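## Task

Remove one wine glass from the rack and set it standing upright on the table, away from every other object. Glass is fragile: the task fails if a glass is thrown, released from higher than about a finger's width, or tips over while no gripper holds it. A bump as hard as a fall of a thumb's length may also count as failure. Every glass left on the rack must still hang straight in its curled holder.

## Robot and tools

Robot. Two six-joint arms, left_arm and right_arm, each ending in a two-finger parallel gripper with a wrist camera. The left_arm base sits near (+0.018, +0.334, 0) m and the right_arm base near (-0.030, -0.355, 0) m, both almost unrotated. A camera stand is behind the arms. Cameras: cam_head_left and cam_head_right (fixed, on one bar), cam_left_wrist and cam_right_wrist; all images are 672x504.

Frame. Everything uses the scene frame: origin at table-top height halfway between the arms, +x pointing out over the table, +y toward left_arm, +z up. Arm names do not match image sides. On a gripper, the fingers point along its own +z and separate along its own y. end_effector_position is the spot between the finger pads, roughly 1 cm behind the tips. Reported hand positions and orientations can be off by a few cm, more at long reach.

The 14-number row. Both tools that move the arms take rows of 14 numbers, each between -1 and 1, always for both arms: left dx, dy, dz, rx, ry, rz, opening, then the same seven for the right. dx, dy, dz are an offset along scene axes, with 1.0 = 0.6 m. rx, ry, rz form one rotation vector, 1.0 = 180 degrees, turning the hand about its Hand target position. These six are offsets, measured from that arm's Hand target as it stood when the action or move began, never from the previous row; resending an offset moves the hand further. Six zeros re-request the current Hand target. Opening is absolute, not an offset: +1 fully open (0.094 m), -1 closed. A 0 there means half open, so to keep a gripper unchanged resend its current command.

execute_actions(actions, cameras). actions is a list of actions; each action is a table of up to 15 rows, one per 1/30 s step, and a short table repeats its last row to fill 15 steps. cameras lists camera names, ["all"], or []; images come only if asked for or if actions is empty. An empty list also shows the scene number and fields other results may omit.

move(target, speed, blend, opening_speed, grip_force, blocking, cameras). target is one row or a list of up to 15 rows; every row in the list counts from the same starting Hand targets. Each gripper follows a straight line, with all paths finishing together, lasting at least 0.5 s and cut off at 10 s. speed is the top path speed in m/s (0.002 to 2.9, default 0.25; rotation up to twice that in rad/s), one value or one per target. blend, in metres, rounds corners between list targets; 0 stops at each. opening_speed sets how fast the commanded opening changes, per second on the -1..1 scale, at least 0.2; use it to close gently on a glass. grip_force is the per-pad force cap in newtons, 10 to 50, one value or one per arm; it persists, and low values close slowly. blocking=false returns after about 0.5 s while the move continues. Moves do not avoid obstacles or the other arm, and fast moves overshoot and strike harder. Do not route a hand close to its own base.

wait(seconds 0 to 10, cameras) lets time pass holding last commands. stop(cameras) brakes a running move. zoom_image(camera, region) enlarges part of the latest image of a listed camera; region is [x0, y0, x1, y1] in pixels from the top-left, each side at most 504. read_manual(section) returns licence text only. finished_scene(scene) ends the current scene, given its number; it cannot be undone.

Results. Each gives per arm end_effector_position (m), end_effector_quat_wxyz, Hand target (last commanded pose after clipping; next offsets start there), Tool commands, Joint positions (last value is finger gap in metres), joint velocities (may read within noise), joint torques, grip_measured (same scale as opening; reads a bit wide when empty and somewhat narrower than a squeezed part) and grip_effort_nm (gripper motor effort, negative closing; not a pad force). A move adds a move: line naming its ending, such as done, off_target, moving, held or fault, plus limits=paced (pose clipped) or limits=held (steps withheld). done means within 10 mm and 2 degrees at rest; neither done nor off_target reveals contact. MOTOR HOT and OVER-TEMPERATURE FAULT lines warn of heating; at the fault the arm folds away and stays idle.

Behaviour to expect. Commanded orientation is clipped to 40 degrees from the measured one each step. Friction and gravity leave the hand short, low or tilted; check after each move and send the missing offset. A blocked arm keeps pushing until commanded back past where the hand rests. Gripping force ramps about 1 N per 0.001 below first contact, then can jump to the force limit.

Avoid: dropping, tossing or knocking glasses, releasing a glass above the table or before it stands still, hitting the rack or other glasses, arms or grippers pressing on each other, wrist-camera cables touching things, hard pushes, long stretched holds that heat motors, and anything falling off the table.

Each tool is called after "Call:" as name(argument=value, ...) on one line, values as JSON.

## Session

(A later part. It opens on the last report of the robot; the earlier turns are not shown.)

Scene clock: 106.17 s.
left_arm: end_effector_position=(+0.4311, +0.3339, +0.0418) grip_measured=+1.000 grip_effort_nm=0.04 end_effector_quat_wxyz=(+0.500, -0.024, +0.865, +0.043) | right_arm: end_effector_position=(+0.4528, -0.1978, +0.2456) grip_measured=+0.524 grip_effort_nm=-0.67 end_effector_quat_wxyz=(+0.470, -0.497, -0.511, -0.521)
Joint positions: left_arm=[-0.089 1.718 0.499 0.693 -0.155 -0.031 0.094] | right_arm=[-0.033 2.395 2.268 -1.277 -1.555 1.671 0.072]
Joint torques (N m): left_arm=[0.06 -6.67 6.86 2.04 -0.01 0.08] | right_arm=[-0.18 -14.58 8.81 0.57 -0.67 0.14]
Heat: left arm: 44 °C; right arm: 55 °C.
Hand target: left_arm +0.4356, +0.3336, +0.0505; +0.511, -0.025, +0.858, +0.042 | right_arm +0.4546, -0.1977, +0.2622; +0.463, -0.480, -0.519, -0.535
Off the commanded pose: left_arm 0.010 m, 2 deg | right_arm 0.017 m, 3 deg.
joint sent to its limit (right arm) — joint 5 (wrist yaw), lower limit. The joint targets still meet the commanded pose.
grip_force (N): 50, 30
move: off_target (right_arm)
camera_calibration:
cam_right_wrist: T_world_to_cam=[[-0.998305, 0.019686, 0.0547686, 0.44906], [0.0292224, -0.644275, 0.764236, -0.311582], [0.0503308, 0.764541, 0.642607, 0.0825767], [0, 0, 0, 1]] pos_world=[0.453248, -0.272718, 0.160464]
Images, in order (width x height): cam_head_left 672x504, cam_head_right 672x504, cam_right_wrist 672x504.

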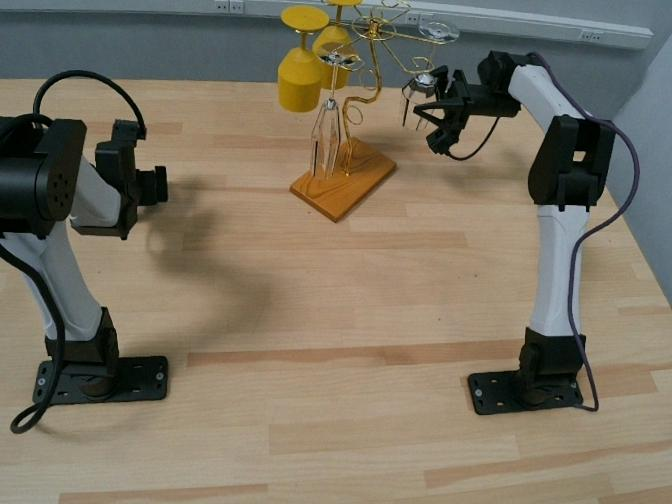

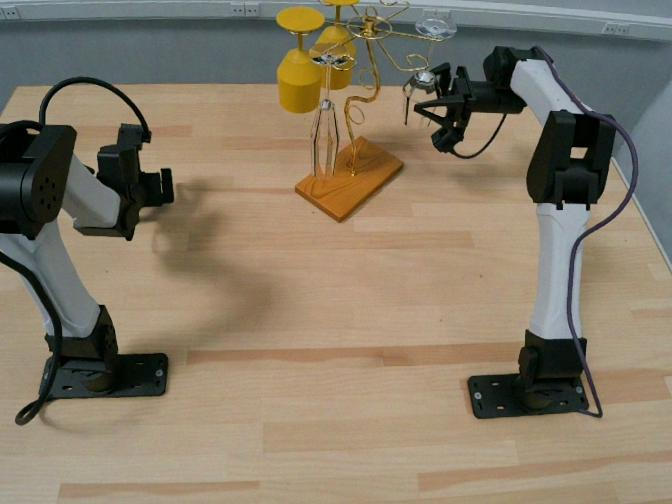

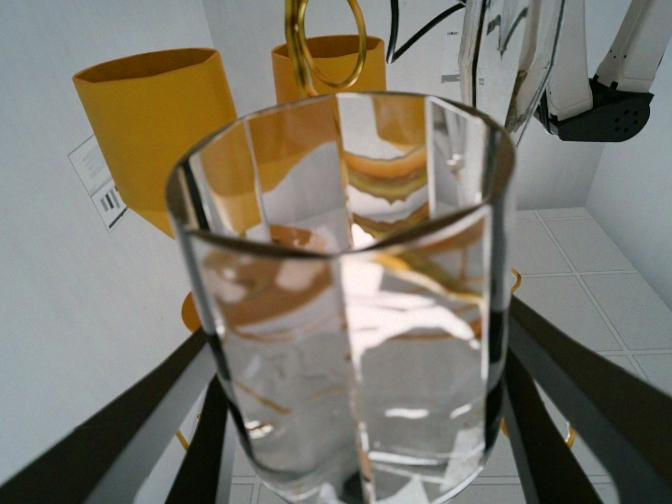

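Call:
move(target=[0,0,0,0,0,0,1, 0.0033,0.0245,0.012,0,-0.01,0.0083,-1], speed=0.04, cameras=["cam_head_left","cam_head_right","cam_right_wrist"])

Scene clock: 108.60 s.
left_arm: end_effector_position=(+0.4311, +0.3339, +0.0418) grip_measured=+1.000 grip_effort_nm=0.04 end_effector_quat_wxyz=(+0.500, -0.024, +0.865, +0.043) | right_arm: end_effector_position=(+0.4524, -0.1855, +0.2635) grip_measured=+0.524 grip_effort_nm=-0.68 end_effector_quat_wxyz=(+0.464, -0.479, -0.528, -0.526)
Joint positions: left_arm=[-0.089 1.718 0.499 0.693 -0.155 -0.031 0.094] | right_arm=[-0.007 2.395 2.335 -1.261 -1.555 1.711 0.072]
Joint torques (N m): left_arm=[-0.01 -6.53 6.78 1.98 -0.11 0.06] | right_arm=[0.14 -12.48 8.77 0.91 -0.67 0.18]
Heat: left arm: 44 °C; right arm: 55 °C.
Hand target: left_arm +0.4356, +0.3336, +0.0505; +0.511, -0.025, +0.858, +0.042 | right_arm +0.4565, -0.1829, +0.2694; +0.462, -0.464, -0.533, -0.536
Off the commanded pose: left_arm 0.010 m, 2 deg | right_arm 0.008 m, 2 deg.
joint sent to its limit (right arm) — joint 5 (wrist yaw), lower limit. The joint targets still meet the commanded pose.
grip_force (N): 50, 30
move: done
camera_calibration:
cam_right_wrist: T_world_to_cam=[[-0.999932, -0.00501734, 0.0105737, 0.455236], [0.011326, -0.642504, 0.766199, -0.309555], [0.00294936, 0.766266, 0.642516, 0.0834986], [0, 0, 0, 1]] pos_world=[0.458465, -0.260588, 0.178718]
Images, in order (width x height): cam_head_left 672x504, cam_head_right 672x504, cam_right_wrist 672x504.

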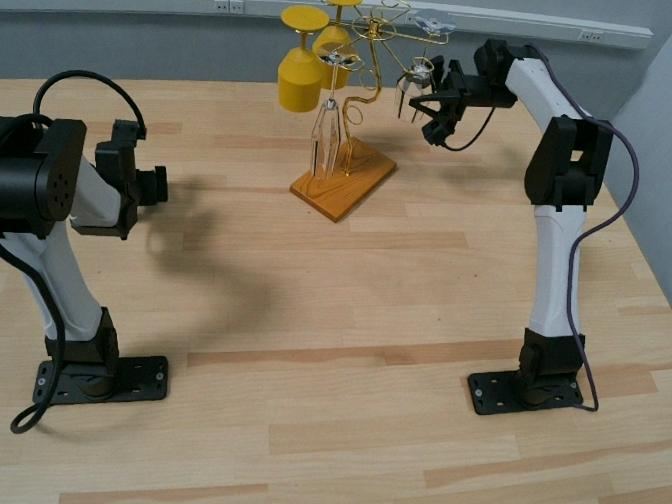

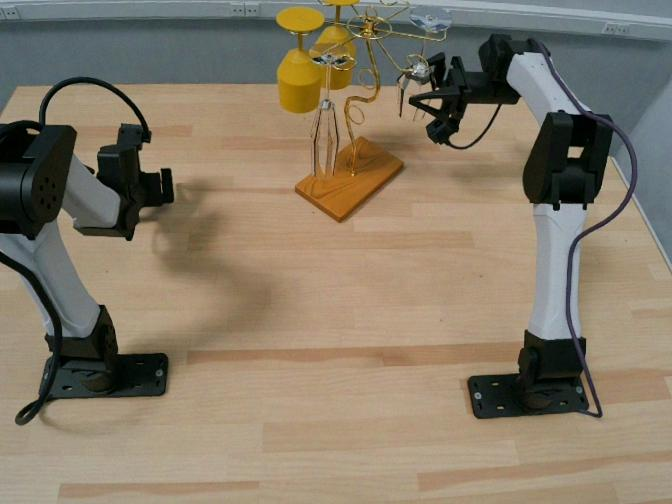

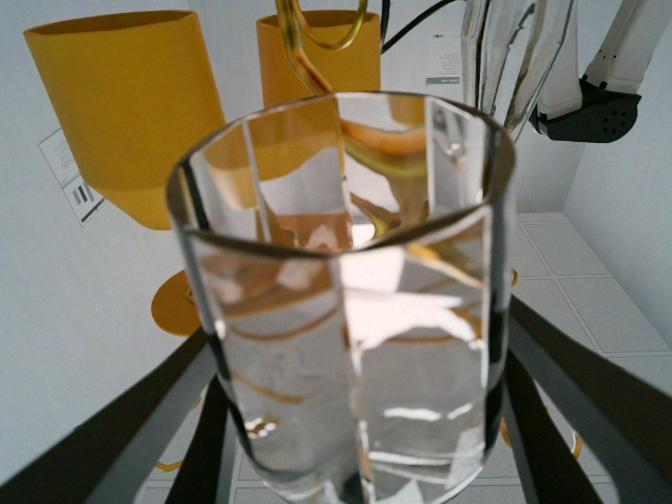

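Call:
zoom_image(camera="cam_head_left", region=[370, 0, 480, 110])

Call:
zoom_image(camera="cam_head_right", region=[370, 0, 480, 110])

Scaled by 4.582 from the camera's 672x504 image, which has a finer 960x720 frame.

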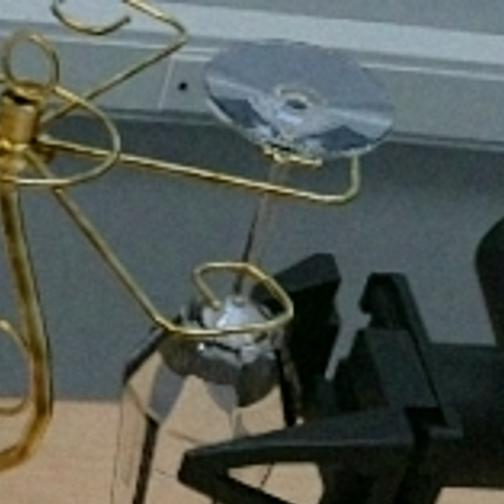

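Scaled by 4.582 from the camera's 672x504 image, which has a finer 960x720 frame.

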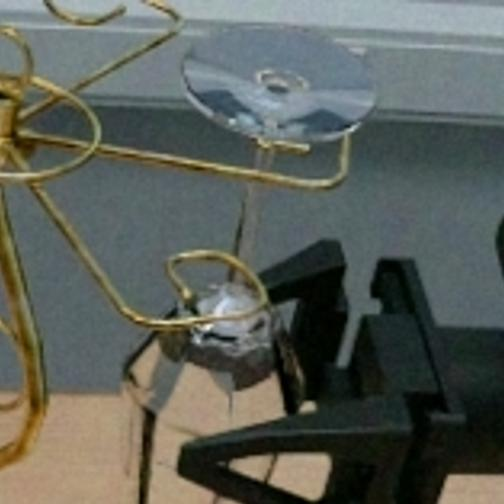

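Call:
zoom_image(camera="cam_head_right", region=[400, 0, 460, 50])

Call:
zoom_image(camera="cam_head_left", region=[405, 0, 465, 50])

Call:
zoom_image(camera="cam_right_wrist", region=[120, 330, 620, 504])

Scaled by 8.400 from the camera's 672x504 image, which has a finer 960x720 frame.

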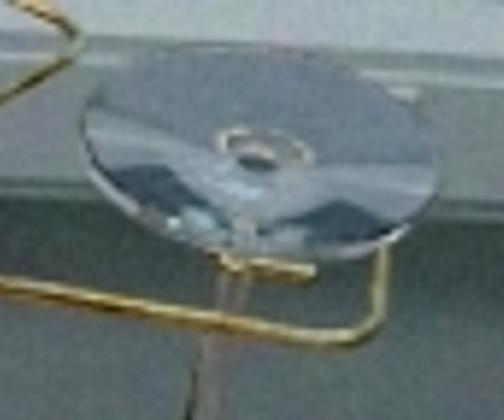

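Scaled by 8.400 from the camera's 672x504 image, which has a finer 960x720 frame.

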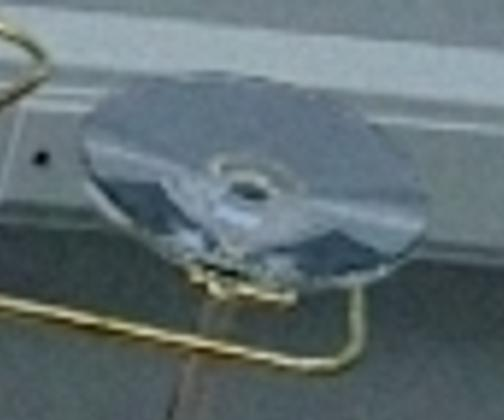

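Scaled by 1.008 from the camera's 672x504 image, which has a finer 960x720 frame.

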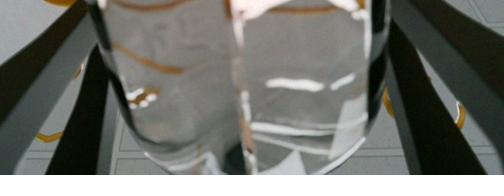

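Call:
move(target=[[0,0,0,0,0,0,1, 0.0042,0.0290,-0.0023,0,0,0.010,-1],[0,0,0,0,0,0,1, 0.0333,0.0265,-0.0023,0,0,0.0083,-1]], speed=0.05, blend=[0.005, 0], cameras=["cam_head_left","cam_head_right","cam_right_wrist"])

Scene clock: 114.20 s.
left_arm: end_effector_position=(+0.4311, +0.3339, +0.0418) grip_measured=+1.000 grip_effort_nm=0.03 end_effector_quat_wxyz=(+0.500, -0.024, +0.865, +0.043) | right_arm: end_effector_position=(+0.4725, -0.1674, +0.2620) grip_measured=+0.524 grip_effort_nm=-0.67 end_effector_quat_wxyz=(+0.474, -0.470, -0.535, -0.518)
Joint positions: left_arm=[-0.089 1.718 0.499 0.693 -0.155 -0.031 0.094] | right_arm=[0.029 2.502 2.508 -1.162 -1.554 1.877 0.072]
Joint torques (N m): left_arm=[0.09 -6.46 6.91 2.08 -0.05 0.12] | right_arm=[-0.42 -13.2 8.91 1.09 -0.63 0.12]
Heat: left arm: 45 °C; right arm: 55 °C.
Hand target: left_arm +0.4356, +0.3336, +0.0505; +0.511, -0.025, +0.858, +0.042 | right_arm +0.4765, -0.1671, +0.2681; +0.469, -0.457, -0.539, -0.530
Off the commanded pose: left_arm 0.010 m, 2 deg | right_arm 0.007 m, 2 deg.
joint sent to its limit (right arm) — joint 5 (wrist yaw), lower limit. The joint targets still meet the commanded pose.
grip_force (N): 50, 30
move: done
camera_calibration:
cam_right_wrist: T_world_to_cam=[[-0.99918, -0.0385258, 0.0124781, 0.468895], [0.0343231, -0.642141, 0.765818, -0.307634], [-0.0214911, 0.765618, 0.642936, 0.0818533], [0, 0, 0, 1]] pos_world=[0.480829, -0.242148, 0.177115]
Images, in order (width x height): cam_head_left 672x504, cam_head_right 672x504, cam_right_wrist 672x504.

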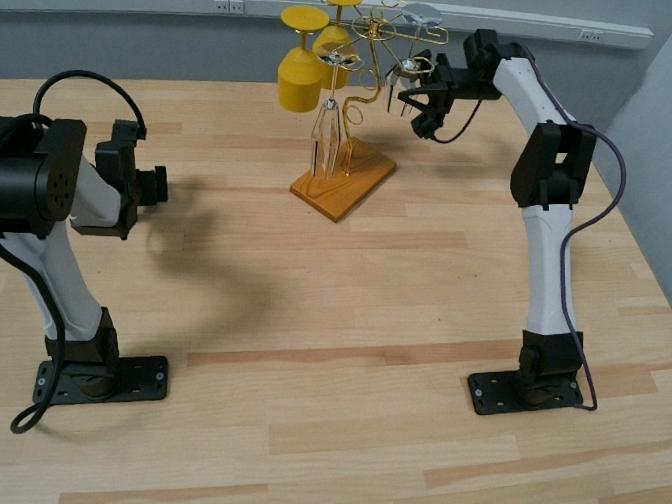

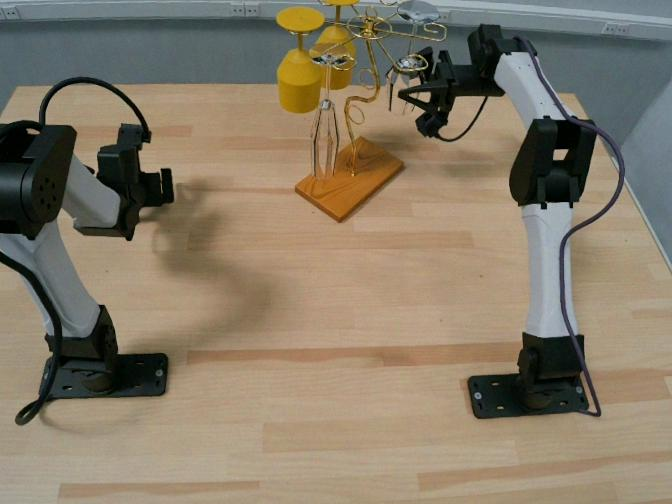

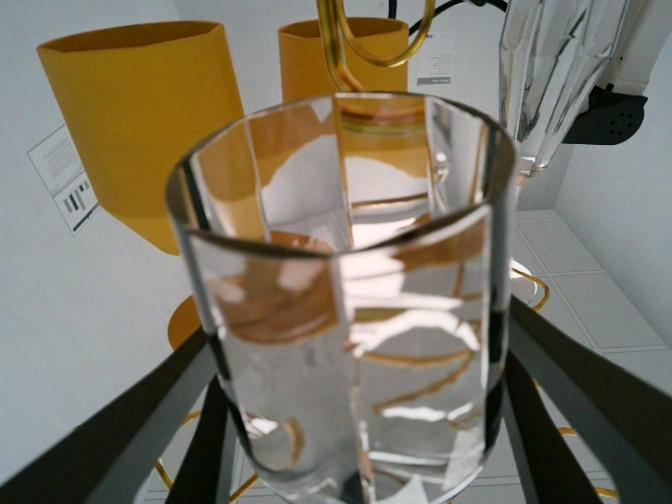

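Call:
zoom_image(camera="cam_head_left", region=[370, 0, 470, 90])

Call:
zoom_image(camera="cam_head_right", region=[370, 0, 470, 90])

Scaled by 5.040 from the camera's 672x504 image, which has a finer 960x720 frame.

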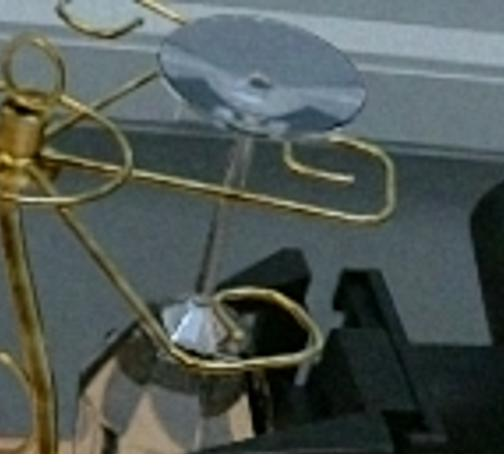

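Scaled by 5.040 from the camera's 672x504 image, which has a finer 960x720 frame.

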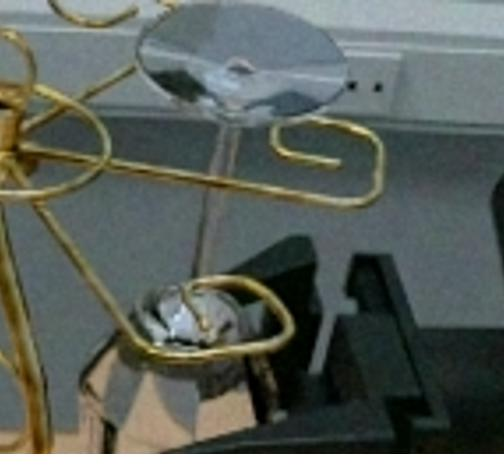

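Call:
move(target=[[0,0,0,0,0,0,1, 0.0375,-0.0150,0,0,0,-0.0039,-1],[0,0,0,0,0,0,1, 0.0575,-0.0433,0,0,0,-0.015,-1]], speed=0.05, blend=[0.005, 0], cameras=["cam_head_left","cam_head_right","cam_right_wrist"])

Scene clock: 117.57 s.
left_arm: end_effector_position=(+0.4311, +0.3339, +0.0418) grip_measured=+1.000 grip_effort_nm=0.04 end_effector_quat_wxyz=(+0.500, -0.024, +0.865, +0.043) | right_arm: end_effector_position=(+0.5108, -0.1922, +0.2645) grip_measured=+0.524 grip_effort_nm=-0.67 end_effector_quat_wxyz=(+0.450, -0.473, -0.532, -0.539)
Joint positions: left_arm=[-0.089 1.718 0.499 0.693 -0.155 -0.031 0.094] | right_arm=[-0.019 2.667 2.796 -1.037 -1.554 2.087 0.072]
Joint torques (N m): left_arm=[0.14 -6.6 6.97 2.03 -0.08 0.08] | right_arm=[-0.43 -13.79 9.14 1.03 -0.61 0.16]
Heat: left arm: 45 °C; right arm: 55 °C.
Hand target: left_arm +0.4356, +0.3336, +0.0505; +0.511, -0.025, +0.858, +0.042 | right_arm +0.5110, -0.1929, +0.2680; +0.456, -0.470, -0.528, -0.541
Off the commanded pose: left_arm 0.010 m, 2 deg | right_arm 0.004 m, 1 deg.
joint sent to its limit (right arm) — joint 5 (wrist yaw), lower limit; joint 6 (wrist roll), upper limit. The joint targets still meet the commanded pose.
grip_force (N): 50, 30
move: done
camera_calibration:
cam_right_wrist: T_world_to_cam=[[-0.999587, 0.0121331, -0.0260586, 0.526317], [-0.0277501, -0.643733, 0.764747, -0.295088], [-0.00749605, 0.765154, 0.643804, 0.0926158], [0, 0, 0, 1]] pos_world=[0.518605, -0.267209, 0.179756]
Images, in order (width x height): cam_head_left 672x504, cam_head_right 672x504, cam_right_wrist 672x504.

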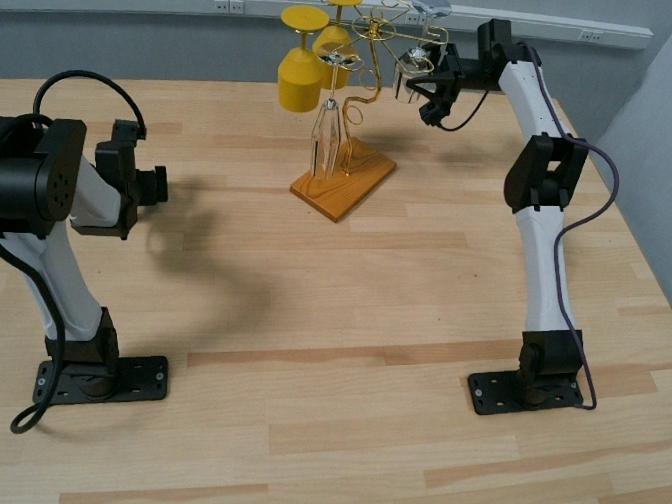

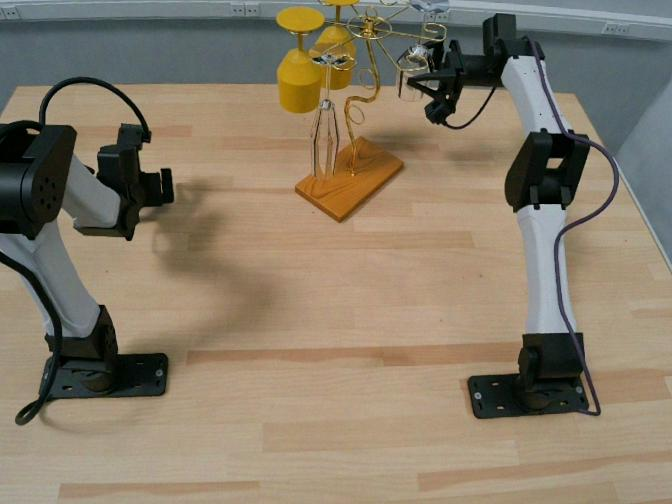

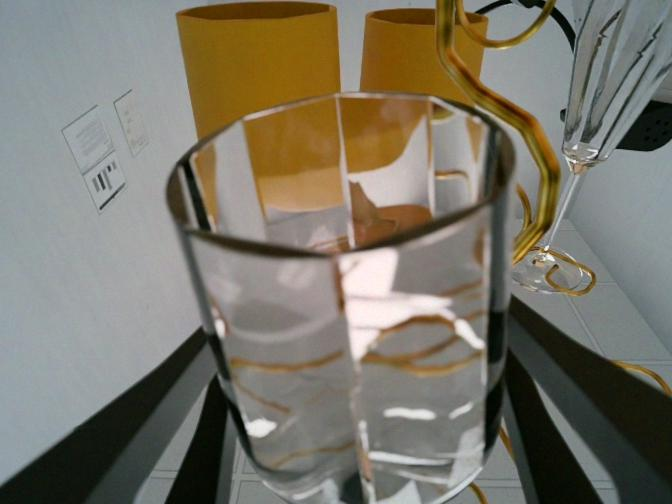

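Call:
zoom_image(camera="cam_head_left", region=[370, 0, 470, 90])

Call:
zoom_image(camera="cam_head_right", region=[370, 0, 470, 90])

Scaled by 5.040 from the camera's 672x504 image, which has a finer 960x720 frame.

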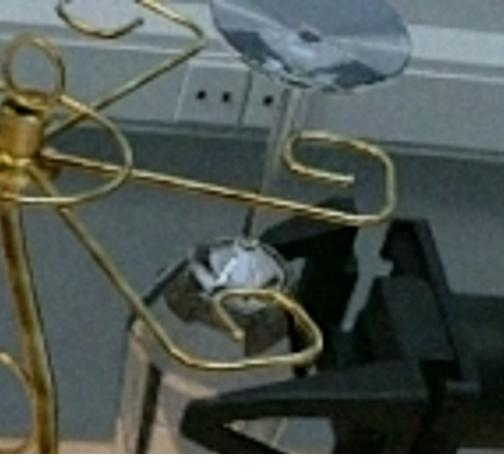

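Scaled by 5.040 from the camera's 672x504 image, which has a finer 960x720 frame.

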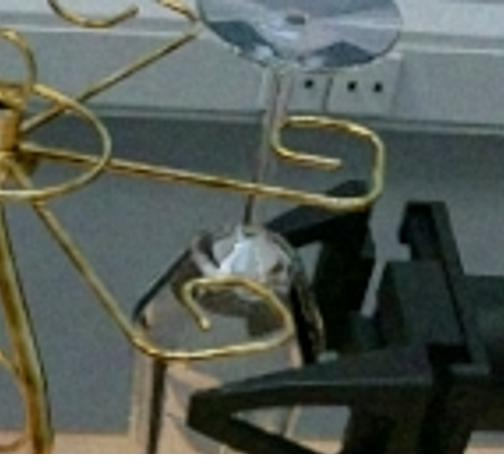

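Call:
move(target=[[0,0,0,0,0,0,1, -0.0042,-0.0392,0,0,0,-0.0122,-1],[0,0,0,0,0,0,1, -0.0117,-0.0883,0,0,0,-0.0306,-1],[0,0,0,0,0,0,1, -0.0683,-0.1717,0,0,0,-0.0661,-1]], speed=[0.06,0.08,0.12], blend=[0.005,0.01,0], cameras=["cam_head_left","cam_head_right","cam_right_wrist"])

Scene clock: 121.23 s.
left_arm: end_effector_position=(+0.4311, +0.3339, +0.0418) grip_measured=+1.000 grip_effort_nm=0.04 end_effector_quat_wxyz=(+0.500, -0.024, +0.865, +0.043) | right_arm: end_effector_position=(+0.4848, -0.2970, +0.2272) grip_measured=+0.524 grip_effort_nm=-0.67 end_effector_quat_wxyz=(-0.413, +0.542, +0.464, +0.565)
Joint positions: left_arm=[-0.089 1.718 0.499 0.693 -0.155 -0.031 0.094] | right_arm=[-0.228 2.501 2.392 -1.379 -1.551 1.577 0.072]
Joint torques (N m): left_arm=[0.02 -6.69 6.74 2.07 -0.11 0.04] | right_arm=[-0.39 -21.98 5.18 0.15 -0.73 -0.02]
Heat: left arm: 45 °C; right arm: 58 °C.
Hand target: left_arm +0.4356, +0.3336, +0.0505; +0.512, -0.025, +0.858, +0.042 | right_arm +0.4700, -0.2961, +0.2681; -0.398, +0.522, +0.476, +0.585
Off the commanded pose: left_arm 0.010 m, 2 deg | right_arm 0.043 m, 4 deg.
joint sent to its limit (right arm) — joint 5 (wrist yaw), lower limit. The joint targets still meet the commanded pose.
grip_force (N): 50, 30
move: off_target (right_arm)
camera_calibration:
cam_right_wrist: T_world_to_cam=[[-0.976214, 0.21225, 0.0442373, 0.532822], [-0.102848, -0.63296, 0.767323, -0.295711], [0.190865, 0.744521, 0.639733, 0.0952757], [0, 0, 0, 1]] pos_world=[0.47155, -0.371199, 0.142384]
Images, in order (width x height): cam_head_left 672x504, cam_head_right 672x504, cam_right_wrist 672x504.

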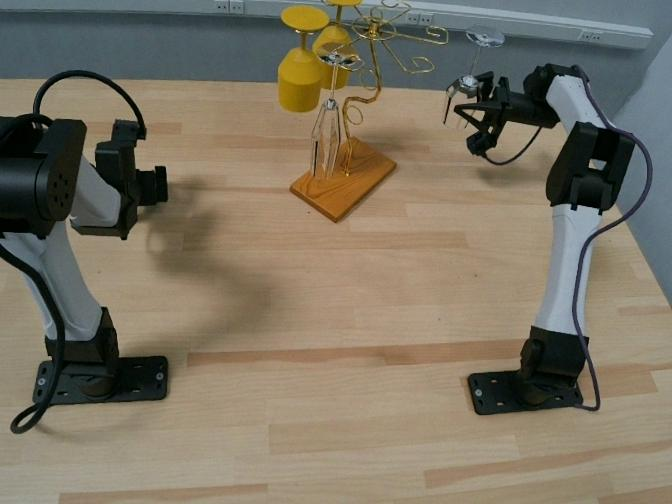

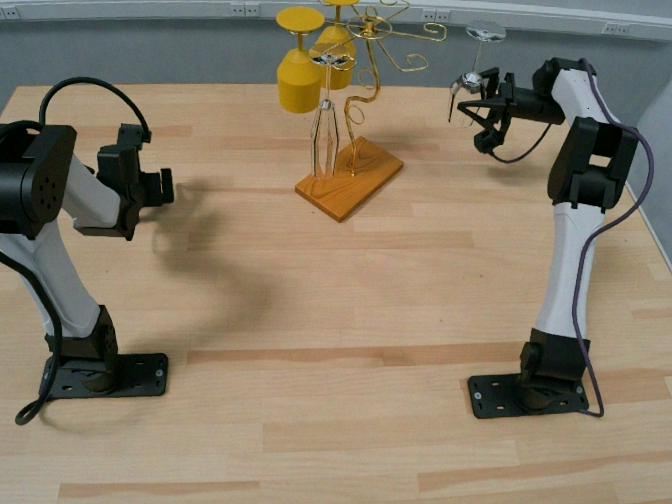

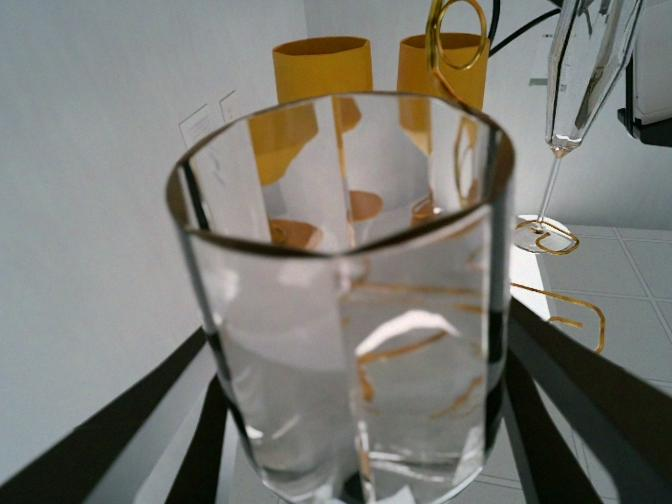

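Call:
move(target=[[0,0,0,0,0,0,1, -0.0833,0.01,0.045,-0.1141,-0.4782,0,-1],[0,0,0,0,0,0,1, -0.2,0.0268,0.045,-0.2458,-0.9527,-0.0005,-1]], speed=0.35, blend=[0.02,0], cameras=["cam_head_left","cam_head_right","cam_right_wrist"])

Scene clock: 128.03 s.
left_arm: end_effector_position=(+0.4311, +0.3339, +0.0418) grip_measured=+1.000 grip_effort_nm=0.04 end_effector_quat_wxyz=(+0.500, -0.024, +0.865, +0.043) | right_arm: end_effector_position=(+0.3581, -0.2789, +0.2741) grip_measured=+0.524 grip_effort_nm=-0.67 end_effector_quat_wxyz=(+0.562, -0.439, +0.563, +0.418)
Joint positions: left_arm=[-0.089 1.718 0.499 0.693 -0.155 -0.031 0.094] | right_arm=[-0.26 1.784 1.444 -0.854 -1.551 -1.217 0.072]
Joint torques (N m): left_arm=[-0.12 -6.58 6.67 2 -0.05 0.07] | right_arm=[-0.91 -13.5 6.19 0.8 -0.71 -0.12]
Heat: left arm: 45 °C; right arm: 62 °C.
Hand target: left_arm +0.4356, +0.3336, +0.0505; +0.512, -0.025, +0.858, +0.042 | right_arm +0.3500, -0.2800, +0.2951; +0.582, -0.454, +0.543, +0.401
Off the commanded pose: left_arm 0.010 m, 2 deg | right_arm 0.023 m, 4 deg.
joint sent to its limit (right arm) — joint 5 (wrist yaw), lower limit. The joint targets still meet the commanded pose.
grip_force (N): 50, 30
move: off_target (right_arm)
camera_calibration:
cam_right_wrist: T_world_to_cam=[[0.953611, -0.284652, -0.0979751, -0.387502], [-0.2613, -0.621046, -0.738934, 0.139592], [0.149492, 0.730257, -0.666616, 0.44489], [0, 0, 0, 1]] pos_world=[0.339495, -0.348494, 0.361755]
Images, in order (width x height): cam_head_left 672x504, cam_head_right 672x504, cam_right_wrist 672x504.

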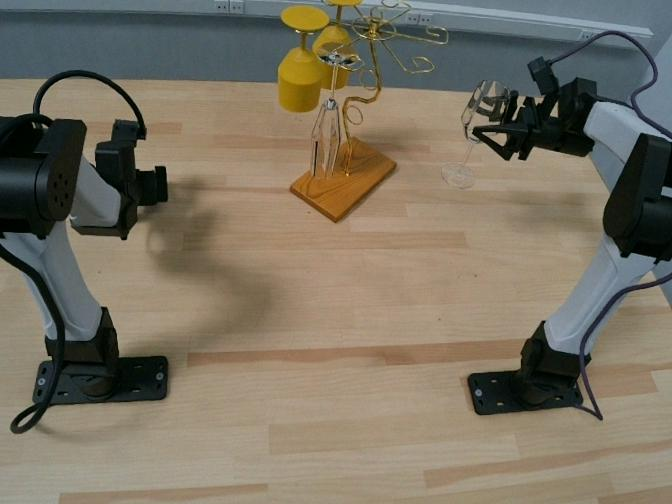

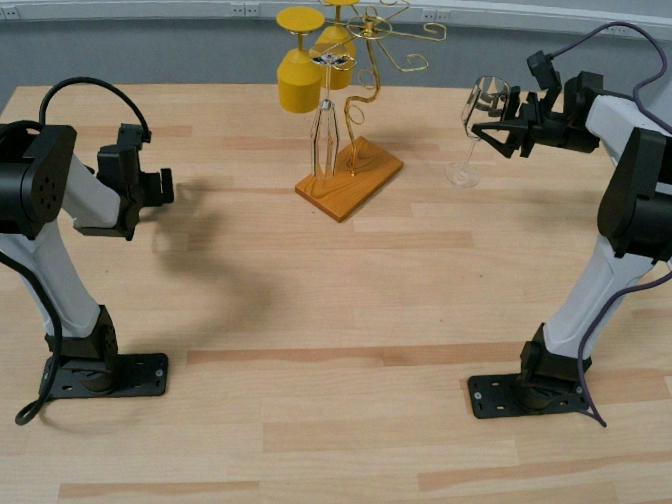

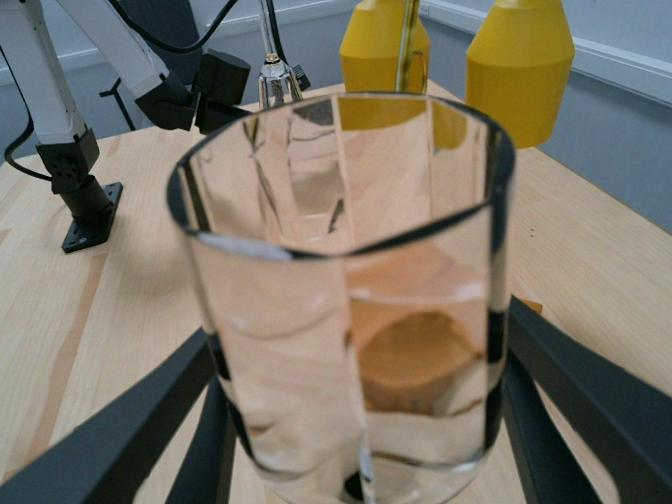

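Call:
zoom_image(camera="cam_head_left", region=[420, 60, 560, 200])

Call:
zoom_image(camera="cam_head_right", region=[420, 60, 560, 200])

Scaled by 3.600 from the camera's 672x504 image, which has a finer 960x720 frame.

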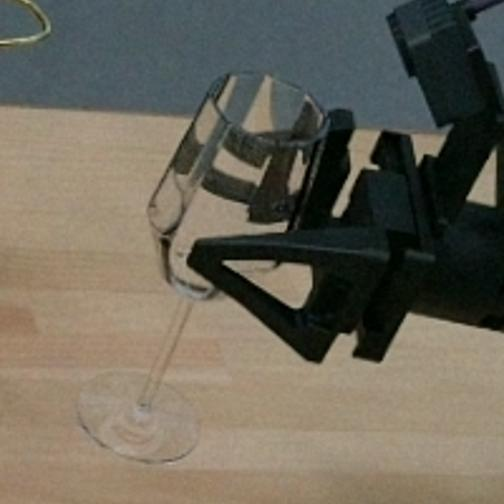

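Scaled by 3.600 from the camera's 672x504 image, which has a finer 960x720 frame.

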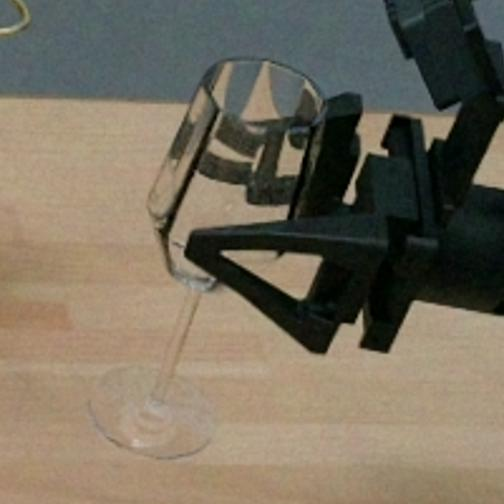

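Call:
move(target=[0,0,0,0,0,0,1, 0.0083,0,-0.1667,-0.0059,-0.0214,0,-1], speed=0.12, cameras=["cam_head_left","cam_head_right","cam_right_wrist"])

Scene clock: 132.97 s.
left_arm: end_effector_position=(+0.4311, +0.3339, +0.0418) grip_measured=+1.000 grip_effort_nm=0.04 end_effector_quat_wxyz=(+0.500, -0.024, +0.865, +0.043) | right_arm: end_effector_position=(+0.3524, -0.2774, +0.1943) grip_measured=+0.524 grip_effort_nm=-0.67 end_effector_quat_wxyz=(+0.584, -0.471, +0.537, +0.386)
Joint positions: left_arm=[-0.089 1.718 0.499 0.693 -0.155 -0.031 0.094] | right_arm=[-0.26 1.88 1.255 -0.746 -1.55 -1.506 0.072]
Joint torques (N m): left_arm=[-0.25 -6.61 6.69 2 -0.05 0.05] | right_arm=[-0.75 -8.24 5.56 0.77 -0.73 -0.07]
Heat: left arm: 45 °C; right arm: 61 °C.
Hand target: left_arm +0.4356, +0.3336, +0.0505; +0.512, -0.025, +0.858, +0.042 | right_arm +0.3550, -0.2800, +0.1950; +0.595, -0.472, +0.527, +0.381
Off the commanded pose: left_arm 0.010 m, 2 deg | right_arm 0.004 m, 2 deg.
joint sent to its limit (right arm) — joint 5 (wrist yaw), lower limit. The joint targets still meet the commanded pose.
grip_force (N): 50, 30
move: done
camera_calibration:
cam_right_wrist: T_world_to_cam=[[0.959674, -0.28075, 0.0143224, -0.412278], [-0.177683, -0.645271, -0.743004, 0.0447527], [0.21784, 0.710497, -0.669134, 0.362356], [0, 0, 0, 1]] pos_world=[0.324669, -0.344322, 0.281621]
Images, in order (width x height): cam_head_left 672x504, cam_head_right 672x504, cam_right_wrist 672x504.

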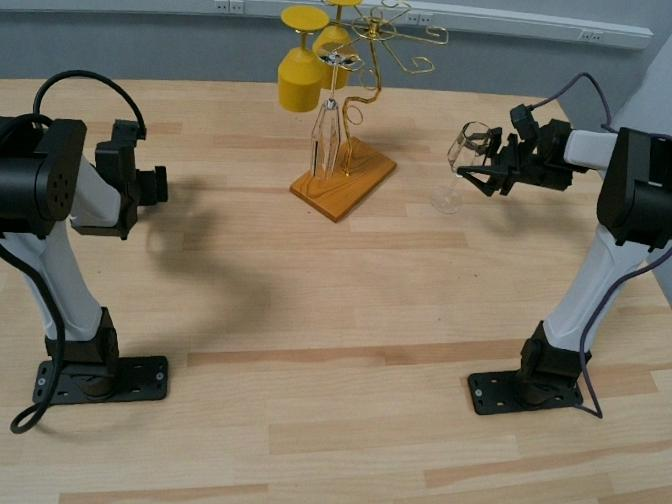

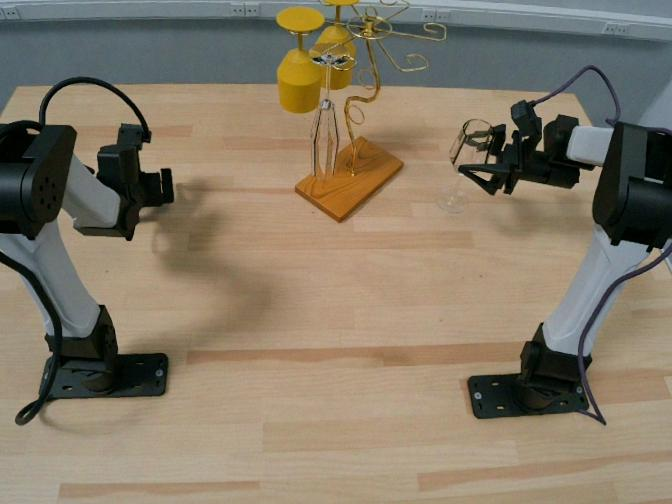

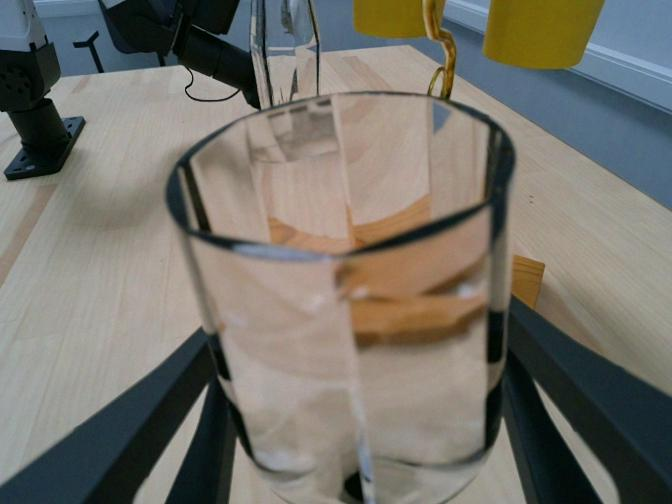

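Call:
zoom_image(camera="cam_head_left", region=[410, 100, 550, 240])

Call:
zoom_image(camera="cam_head_right", region=[410, 100, 550, 240])

Scaled by 3.600 from the camera's 672x504 image, which has a finer 960x720 frame.

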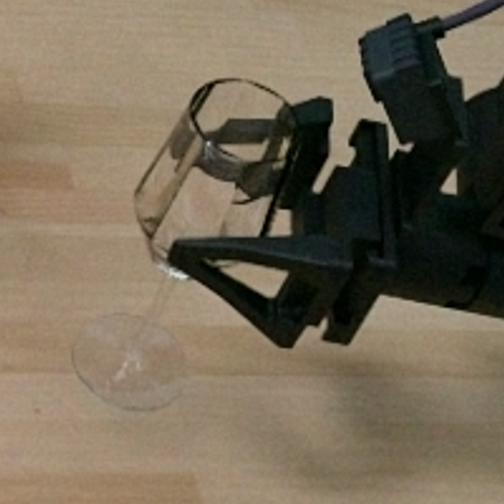

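Scaled by 3.600 from the camera's 672x504 image, which has a finer 960x720 frame.

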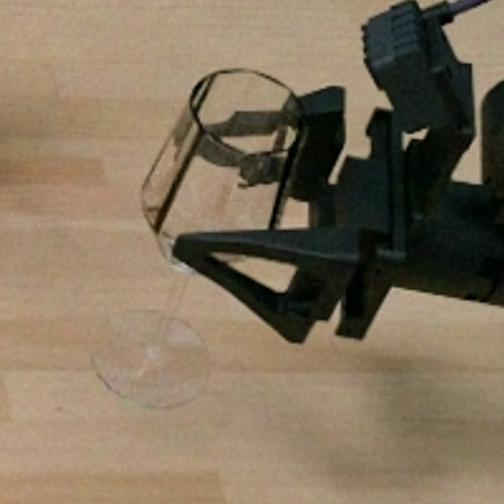

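Call:
move(target=[0,0,0,0,0,0,1, 0,0,-0.05,0.0042,0.0153,0,-1], speed=0.08, cameras=["cam_head_left","cam_head_right"])

Scene clock: 135.57 s.
left_arm: end_effector_position=(+0.4311, +0.3339, +0.0418) grip_measured=+1.000 grip_effort_nm=0.04 end_effector_quat_wxyz=(+0.500, -0.024, +0.865, +0.043) | right_arm: end_effector_position=(+0.3532, -0.2776, +0.1661) grip_measured=+0.524 grip_effort_nm=-0.67 end_effector_quat_wxyz=(+0.575, -0.460, +0.546, +0.399)
Joint positions: left_arm=[-0.089 1.718 0.499 0.693 -0.155 -0.031 0.094] | right_arm=[-0.26 1.949 1.232 -0.742 -1.55 -1.552 0.072]
Joint torques (N m): left_arm=[-0.17 -6.58 6.75 2.03 -0.1 0.05] | right_arm=[-0.76 -8.46 4.78 0.64 -0.71 -0.08]
Heat: left arm: 45 °C; right arm: 60 °C.
Hand target: left_arm +0.4356, +0.3336, +0.0505; +0.512, -0.025, +0.858, +0.042 | right_arm +0.3550, -0.2800, +0.1651; +0.586, -0.459, +0.538, +0.395
Off the commanded pose: left_arm 0.010 m, 2 deg | right_arm 0.003 m, 2 deg.
joint sent to its limit (right arm) — joint 5 (wrist yaw), lower limit. The joint targets still meet the commanded pose.
grip_force (N): 50, 30
move: done
Images, in order (width x height): cam_head_left 672x504, cam_head_right 672x504.

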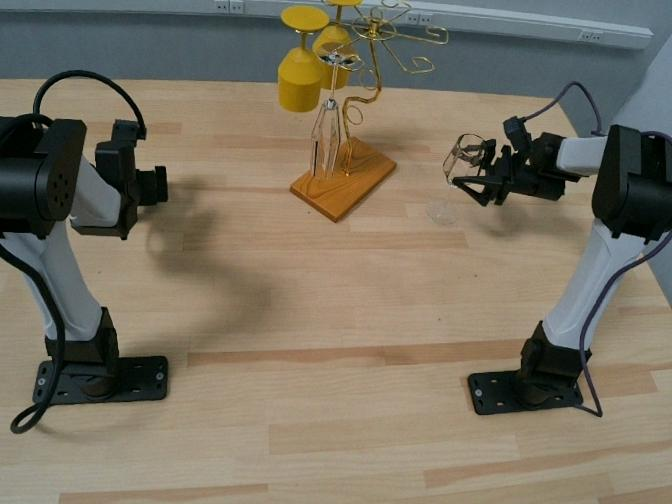

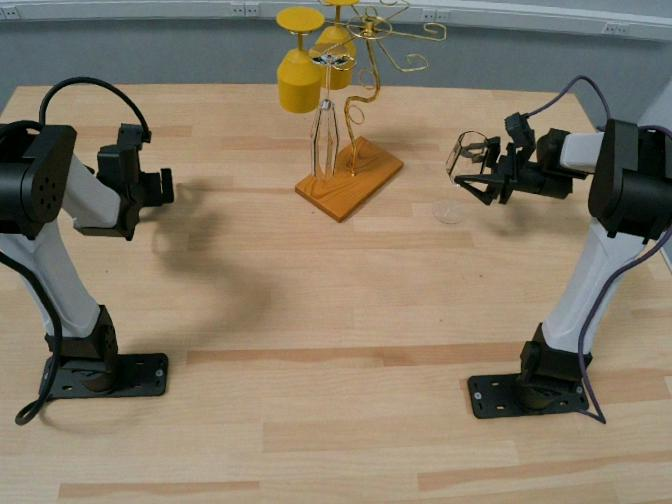

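Call:
move(target=[0,0,0,0,0,0,1, 0,0,-0.0135,0,0,0,-1], speed=0.03)

Call:
move(target=[0,0,0,0,0,0,1, 0,0,-0.01,0,0,0,-1], speed=0.03)

Scene clock: 136.90 s.
left_arm: end_effector_position=(+0.4311, +0.3339, +0.0418) grip_measured=+1.000 grip_effort_nm=0.04 end_effector_quat_wxyz=(+0.500, -0.024, +0.865, +0.043) | right_arm: end_effector_position=(+0.3541, -0.2778, +0.1601) grip_measured=+0.524 grip_effort_nm=-0.67 end_effector_quat_wxyz=(+0.577, -0.462, +0.544, +0.397)
Joint positions: left_arm=[-0.089 1.718 0.499 0.693 -0.155 -0.031 0.094] | right_arm=[-0.26 1.967 1.232 -0.742 -1.55 -1.579 0.072]
Joint torques (N m): left_arm=[-0.01 -6.52 6.95 2.03 -0.01 0.09] | right_arm=[-0.68 -8.24 4.34 0.58 -0.75 -0.11]
Heat: left arm: 45 °C; right arm: 59 °C.
Hand target: left_arm +0.4356, +0.3336, +0.0505; +0.512, -0.025, +0.858, +0.042 | right_arm +0.3550, -0.2800, +0.1571; +0.586, -0.459, +0.538, +0.395
Off the commanded pose: left_arm 0.010 m, 2 deg | right_arm 0.004 m, 1 deg.
joint sent to its limit (right arm) — joint 5 (wrist yaw), lower limit. The joint targets still meet the commanded pose.
grip_force (N): 50, 30
move: done

Scene clock: 137.80 s.
left_arm: end_effector_position=(+0.4311, +0.3339, +0.0418) grip_measured=+1.000 grip_effort_nm=0.04 end_effector_quat_wxyz=(+0.500, -0.024, +0.865, +0.043) | right_arm: end_effector_position=(+0.3548, -0.2780, +0.1548) grip_measured=+0.524 grip_effort_nm=-0.67 end_effector_quat_wxyz=(+0.577, -0.464, +0.543, +0.396)
Joint positions: left_arm=[-0.089 1.718 0.499 0.693 -0.155 -0.031 0.094] | right_arm=[-0.26 1.983 1.232 -0.742 -1.55 -1.599 0.072]
Joint torques (N m): left_arm=[0.03 -6.34 6.69 2.02 -0.04 0.05] | right_arm=[-0.79 -8.34 4.03 0.54 -0.74 -0.07]
Heat: left arm: 46 °C; right arm: 59 °C.
Hand target: left_arm +0.4356, +0.3336, +0.0505; +0.512, -0.025, +0.858, +0.042 | right_arm +0.3550, -0.2800, +0.1510; +0.586, -0.459, +0.538, +0.395
Off the commanded pose: left_arm 0.010 m, 2 deg | right_arm 0.004 m, 1 deg.
joint sent to its limit (right arm) — joint 5 (wrist yaw), lower limit. The joint targets still meet the commanded pose.
grip_force (N): 50, 30
move: done

Call:
move(target=[0,0,0,0,0,0,1, 0,0,-0.01,0,0,0,-1], speed=0.03)

Call:
move(target=[0,0,0,0,0,0,1, 0,0,-0.01,0,0,0,-1], speed=0.03, cameras=["cam_head_left","cam_head_right","cam_right_wrist"])

Scene clock: 138.67 s.
left_arm: end_effector_position=(+0.4311, +0.3339, +0.0418) grip_measured=+1.000 grip_effort_nm=0.04 end_effector_quat_wxyz=(+0.500, -0.024, +0.865, +0.043) | right_arm: end_effector_position=(+0.3544, -0.2779, +0.1513) grip_measured=+0.524 grip_effort_nm=-0.68 end_effector_quat_wxyz=(+0.578, -0.463, +0.542, +0.396)
Joint positions: left_arm=[-0.089 1.718 0.499 0.693 -0.155 -0.031 0.094] | right_arm=[-0.26 1.992 1.229 -0.742 -1.553 -1.612 0.072]
Joint torques (N m): left_arm=[0.06 -6.48 6.58 1.99 -0.04 0.12] | right_arm=[-0.65 -7.62 3.82 0.55 -0.74 -0.11]
Heat: left arm: 46 °C; right arm: 59 °C.
Hand target: left_arm +0.4356, +0.3336, +0.0505; +0.512, -0.025, +0.858, +0.042 | right_arm +0.3550, -0.2800, +0.1449; +0.586, -0.459, +0.539, +0.395
Off the commanded pose: left_arm 0.010 m, 2 deg | right_arm 0.007 m, 1 deg.
joint sent to its limit (right arm) — joint 5 (wrist yaw), lower limit. The joint targets still meet the commanded pose.
grip_force (N): 50, 30
move: done

Scene clock: 139.37 s.
left_arm: end_effector_position=(+0.4311, +0.3339, +0.0418) grip_measured=+1.000 grip_effort_nm=0.04 end_effector_quat_wxyz=(+0.500, -0.024, +0.865, +0.043) | right_arm: end_effector_position=(+0.3542, -0.2778, +0.1509) grip_measured=+0.524 grip_effort_nm=-0.67 end_effector_quat_wxyz=(+0.583, -0.460, +0.538, +0.399)
Joint positions: left_arm=[-0.089 1.718 0.499 0.693 -0.155 -0.031 0.094] | right_arm=[-0.26 2.001 1.227 -0.742 -1.569 -1.623 0.072]
Joint torques (N m): left_arm=[-0.14 -6.75 6.95 2.01 -0.09 0.08] | right_arm=[-0.75 -7.21 3.75 0.58 -0.56 -0.19]
Heat: left arm: 46 °C; right arm: 59 °C.
Hand target: left_arm +0.4356, +0.3336, +0.0505; +0.512, -0.025, +0.858, +0.042 | right_arm +0.3550, -0.2800, +0.1389; +0.586, -0.459, +0.539, +0.395
Off the commanded pose: left_arm 0.010 m, 2 deg | right_arm 0.012 m, 1 deg.
joint read past its limit (right arm) — joint 5 (wrist yaw), lower limit.
joint sent to its limit (right arm) — joint 5 (wrist yaw), lower limit. The joint targets still meet the commanded pose.
grip_force (N): 50, 30
move: off_target (right_arm)
camera_calibration:
cam_right_wrist: T_world_to_cam=[[0.960712, -0.277202, -0.01385, -0.408683], [-0.191794, -0.626986, -0.755052, 0.0244381], [0.200618, 0.728043, -0.655519, 0.342212], [0, 0, 0, 1]] pos_world=[0.32866, -0.347111, 0.237118]
Images, in order (width x height): cam_head_left 672x504, cam_head_right 672x504, cam_right_wrist 672x504.

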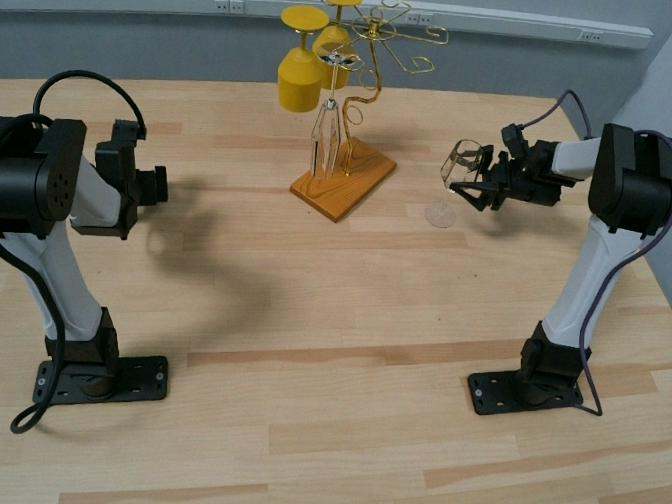

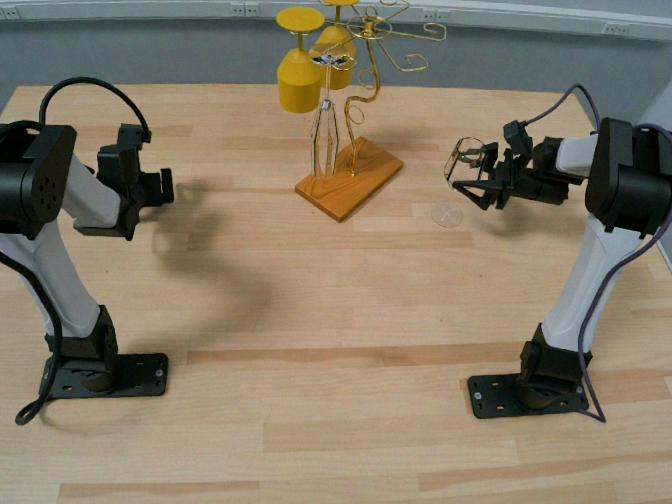

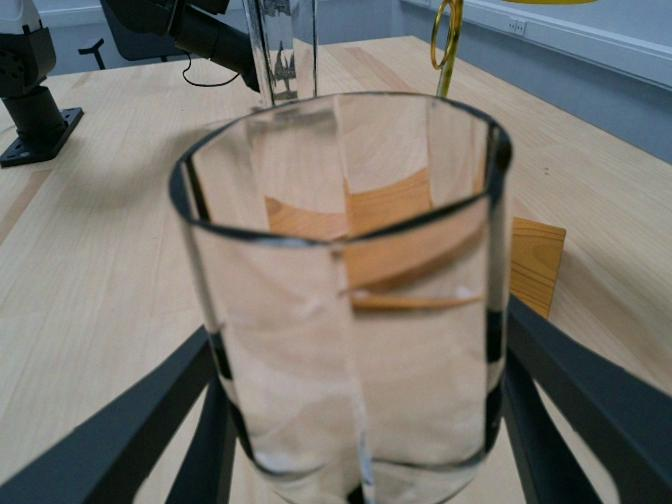

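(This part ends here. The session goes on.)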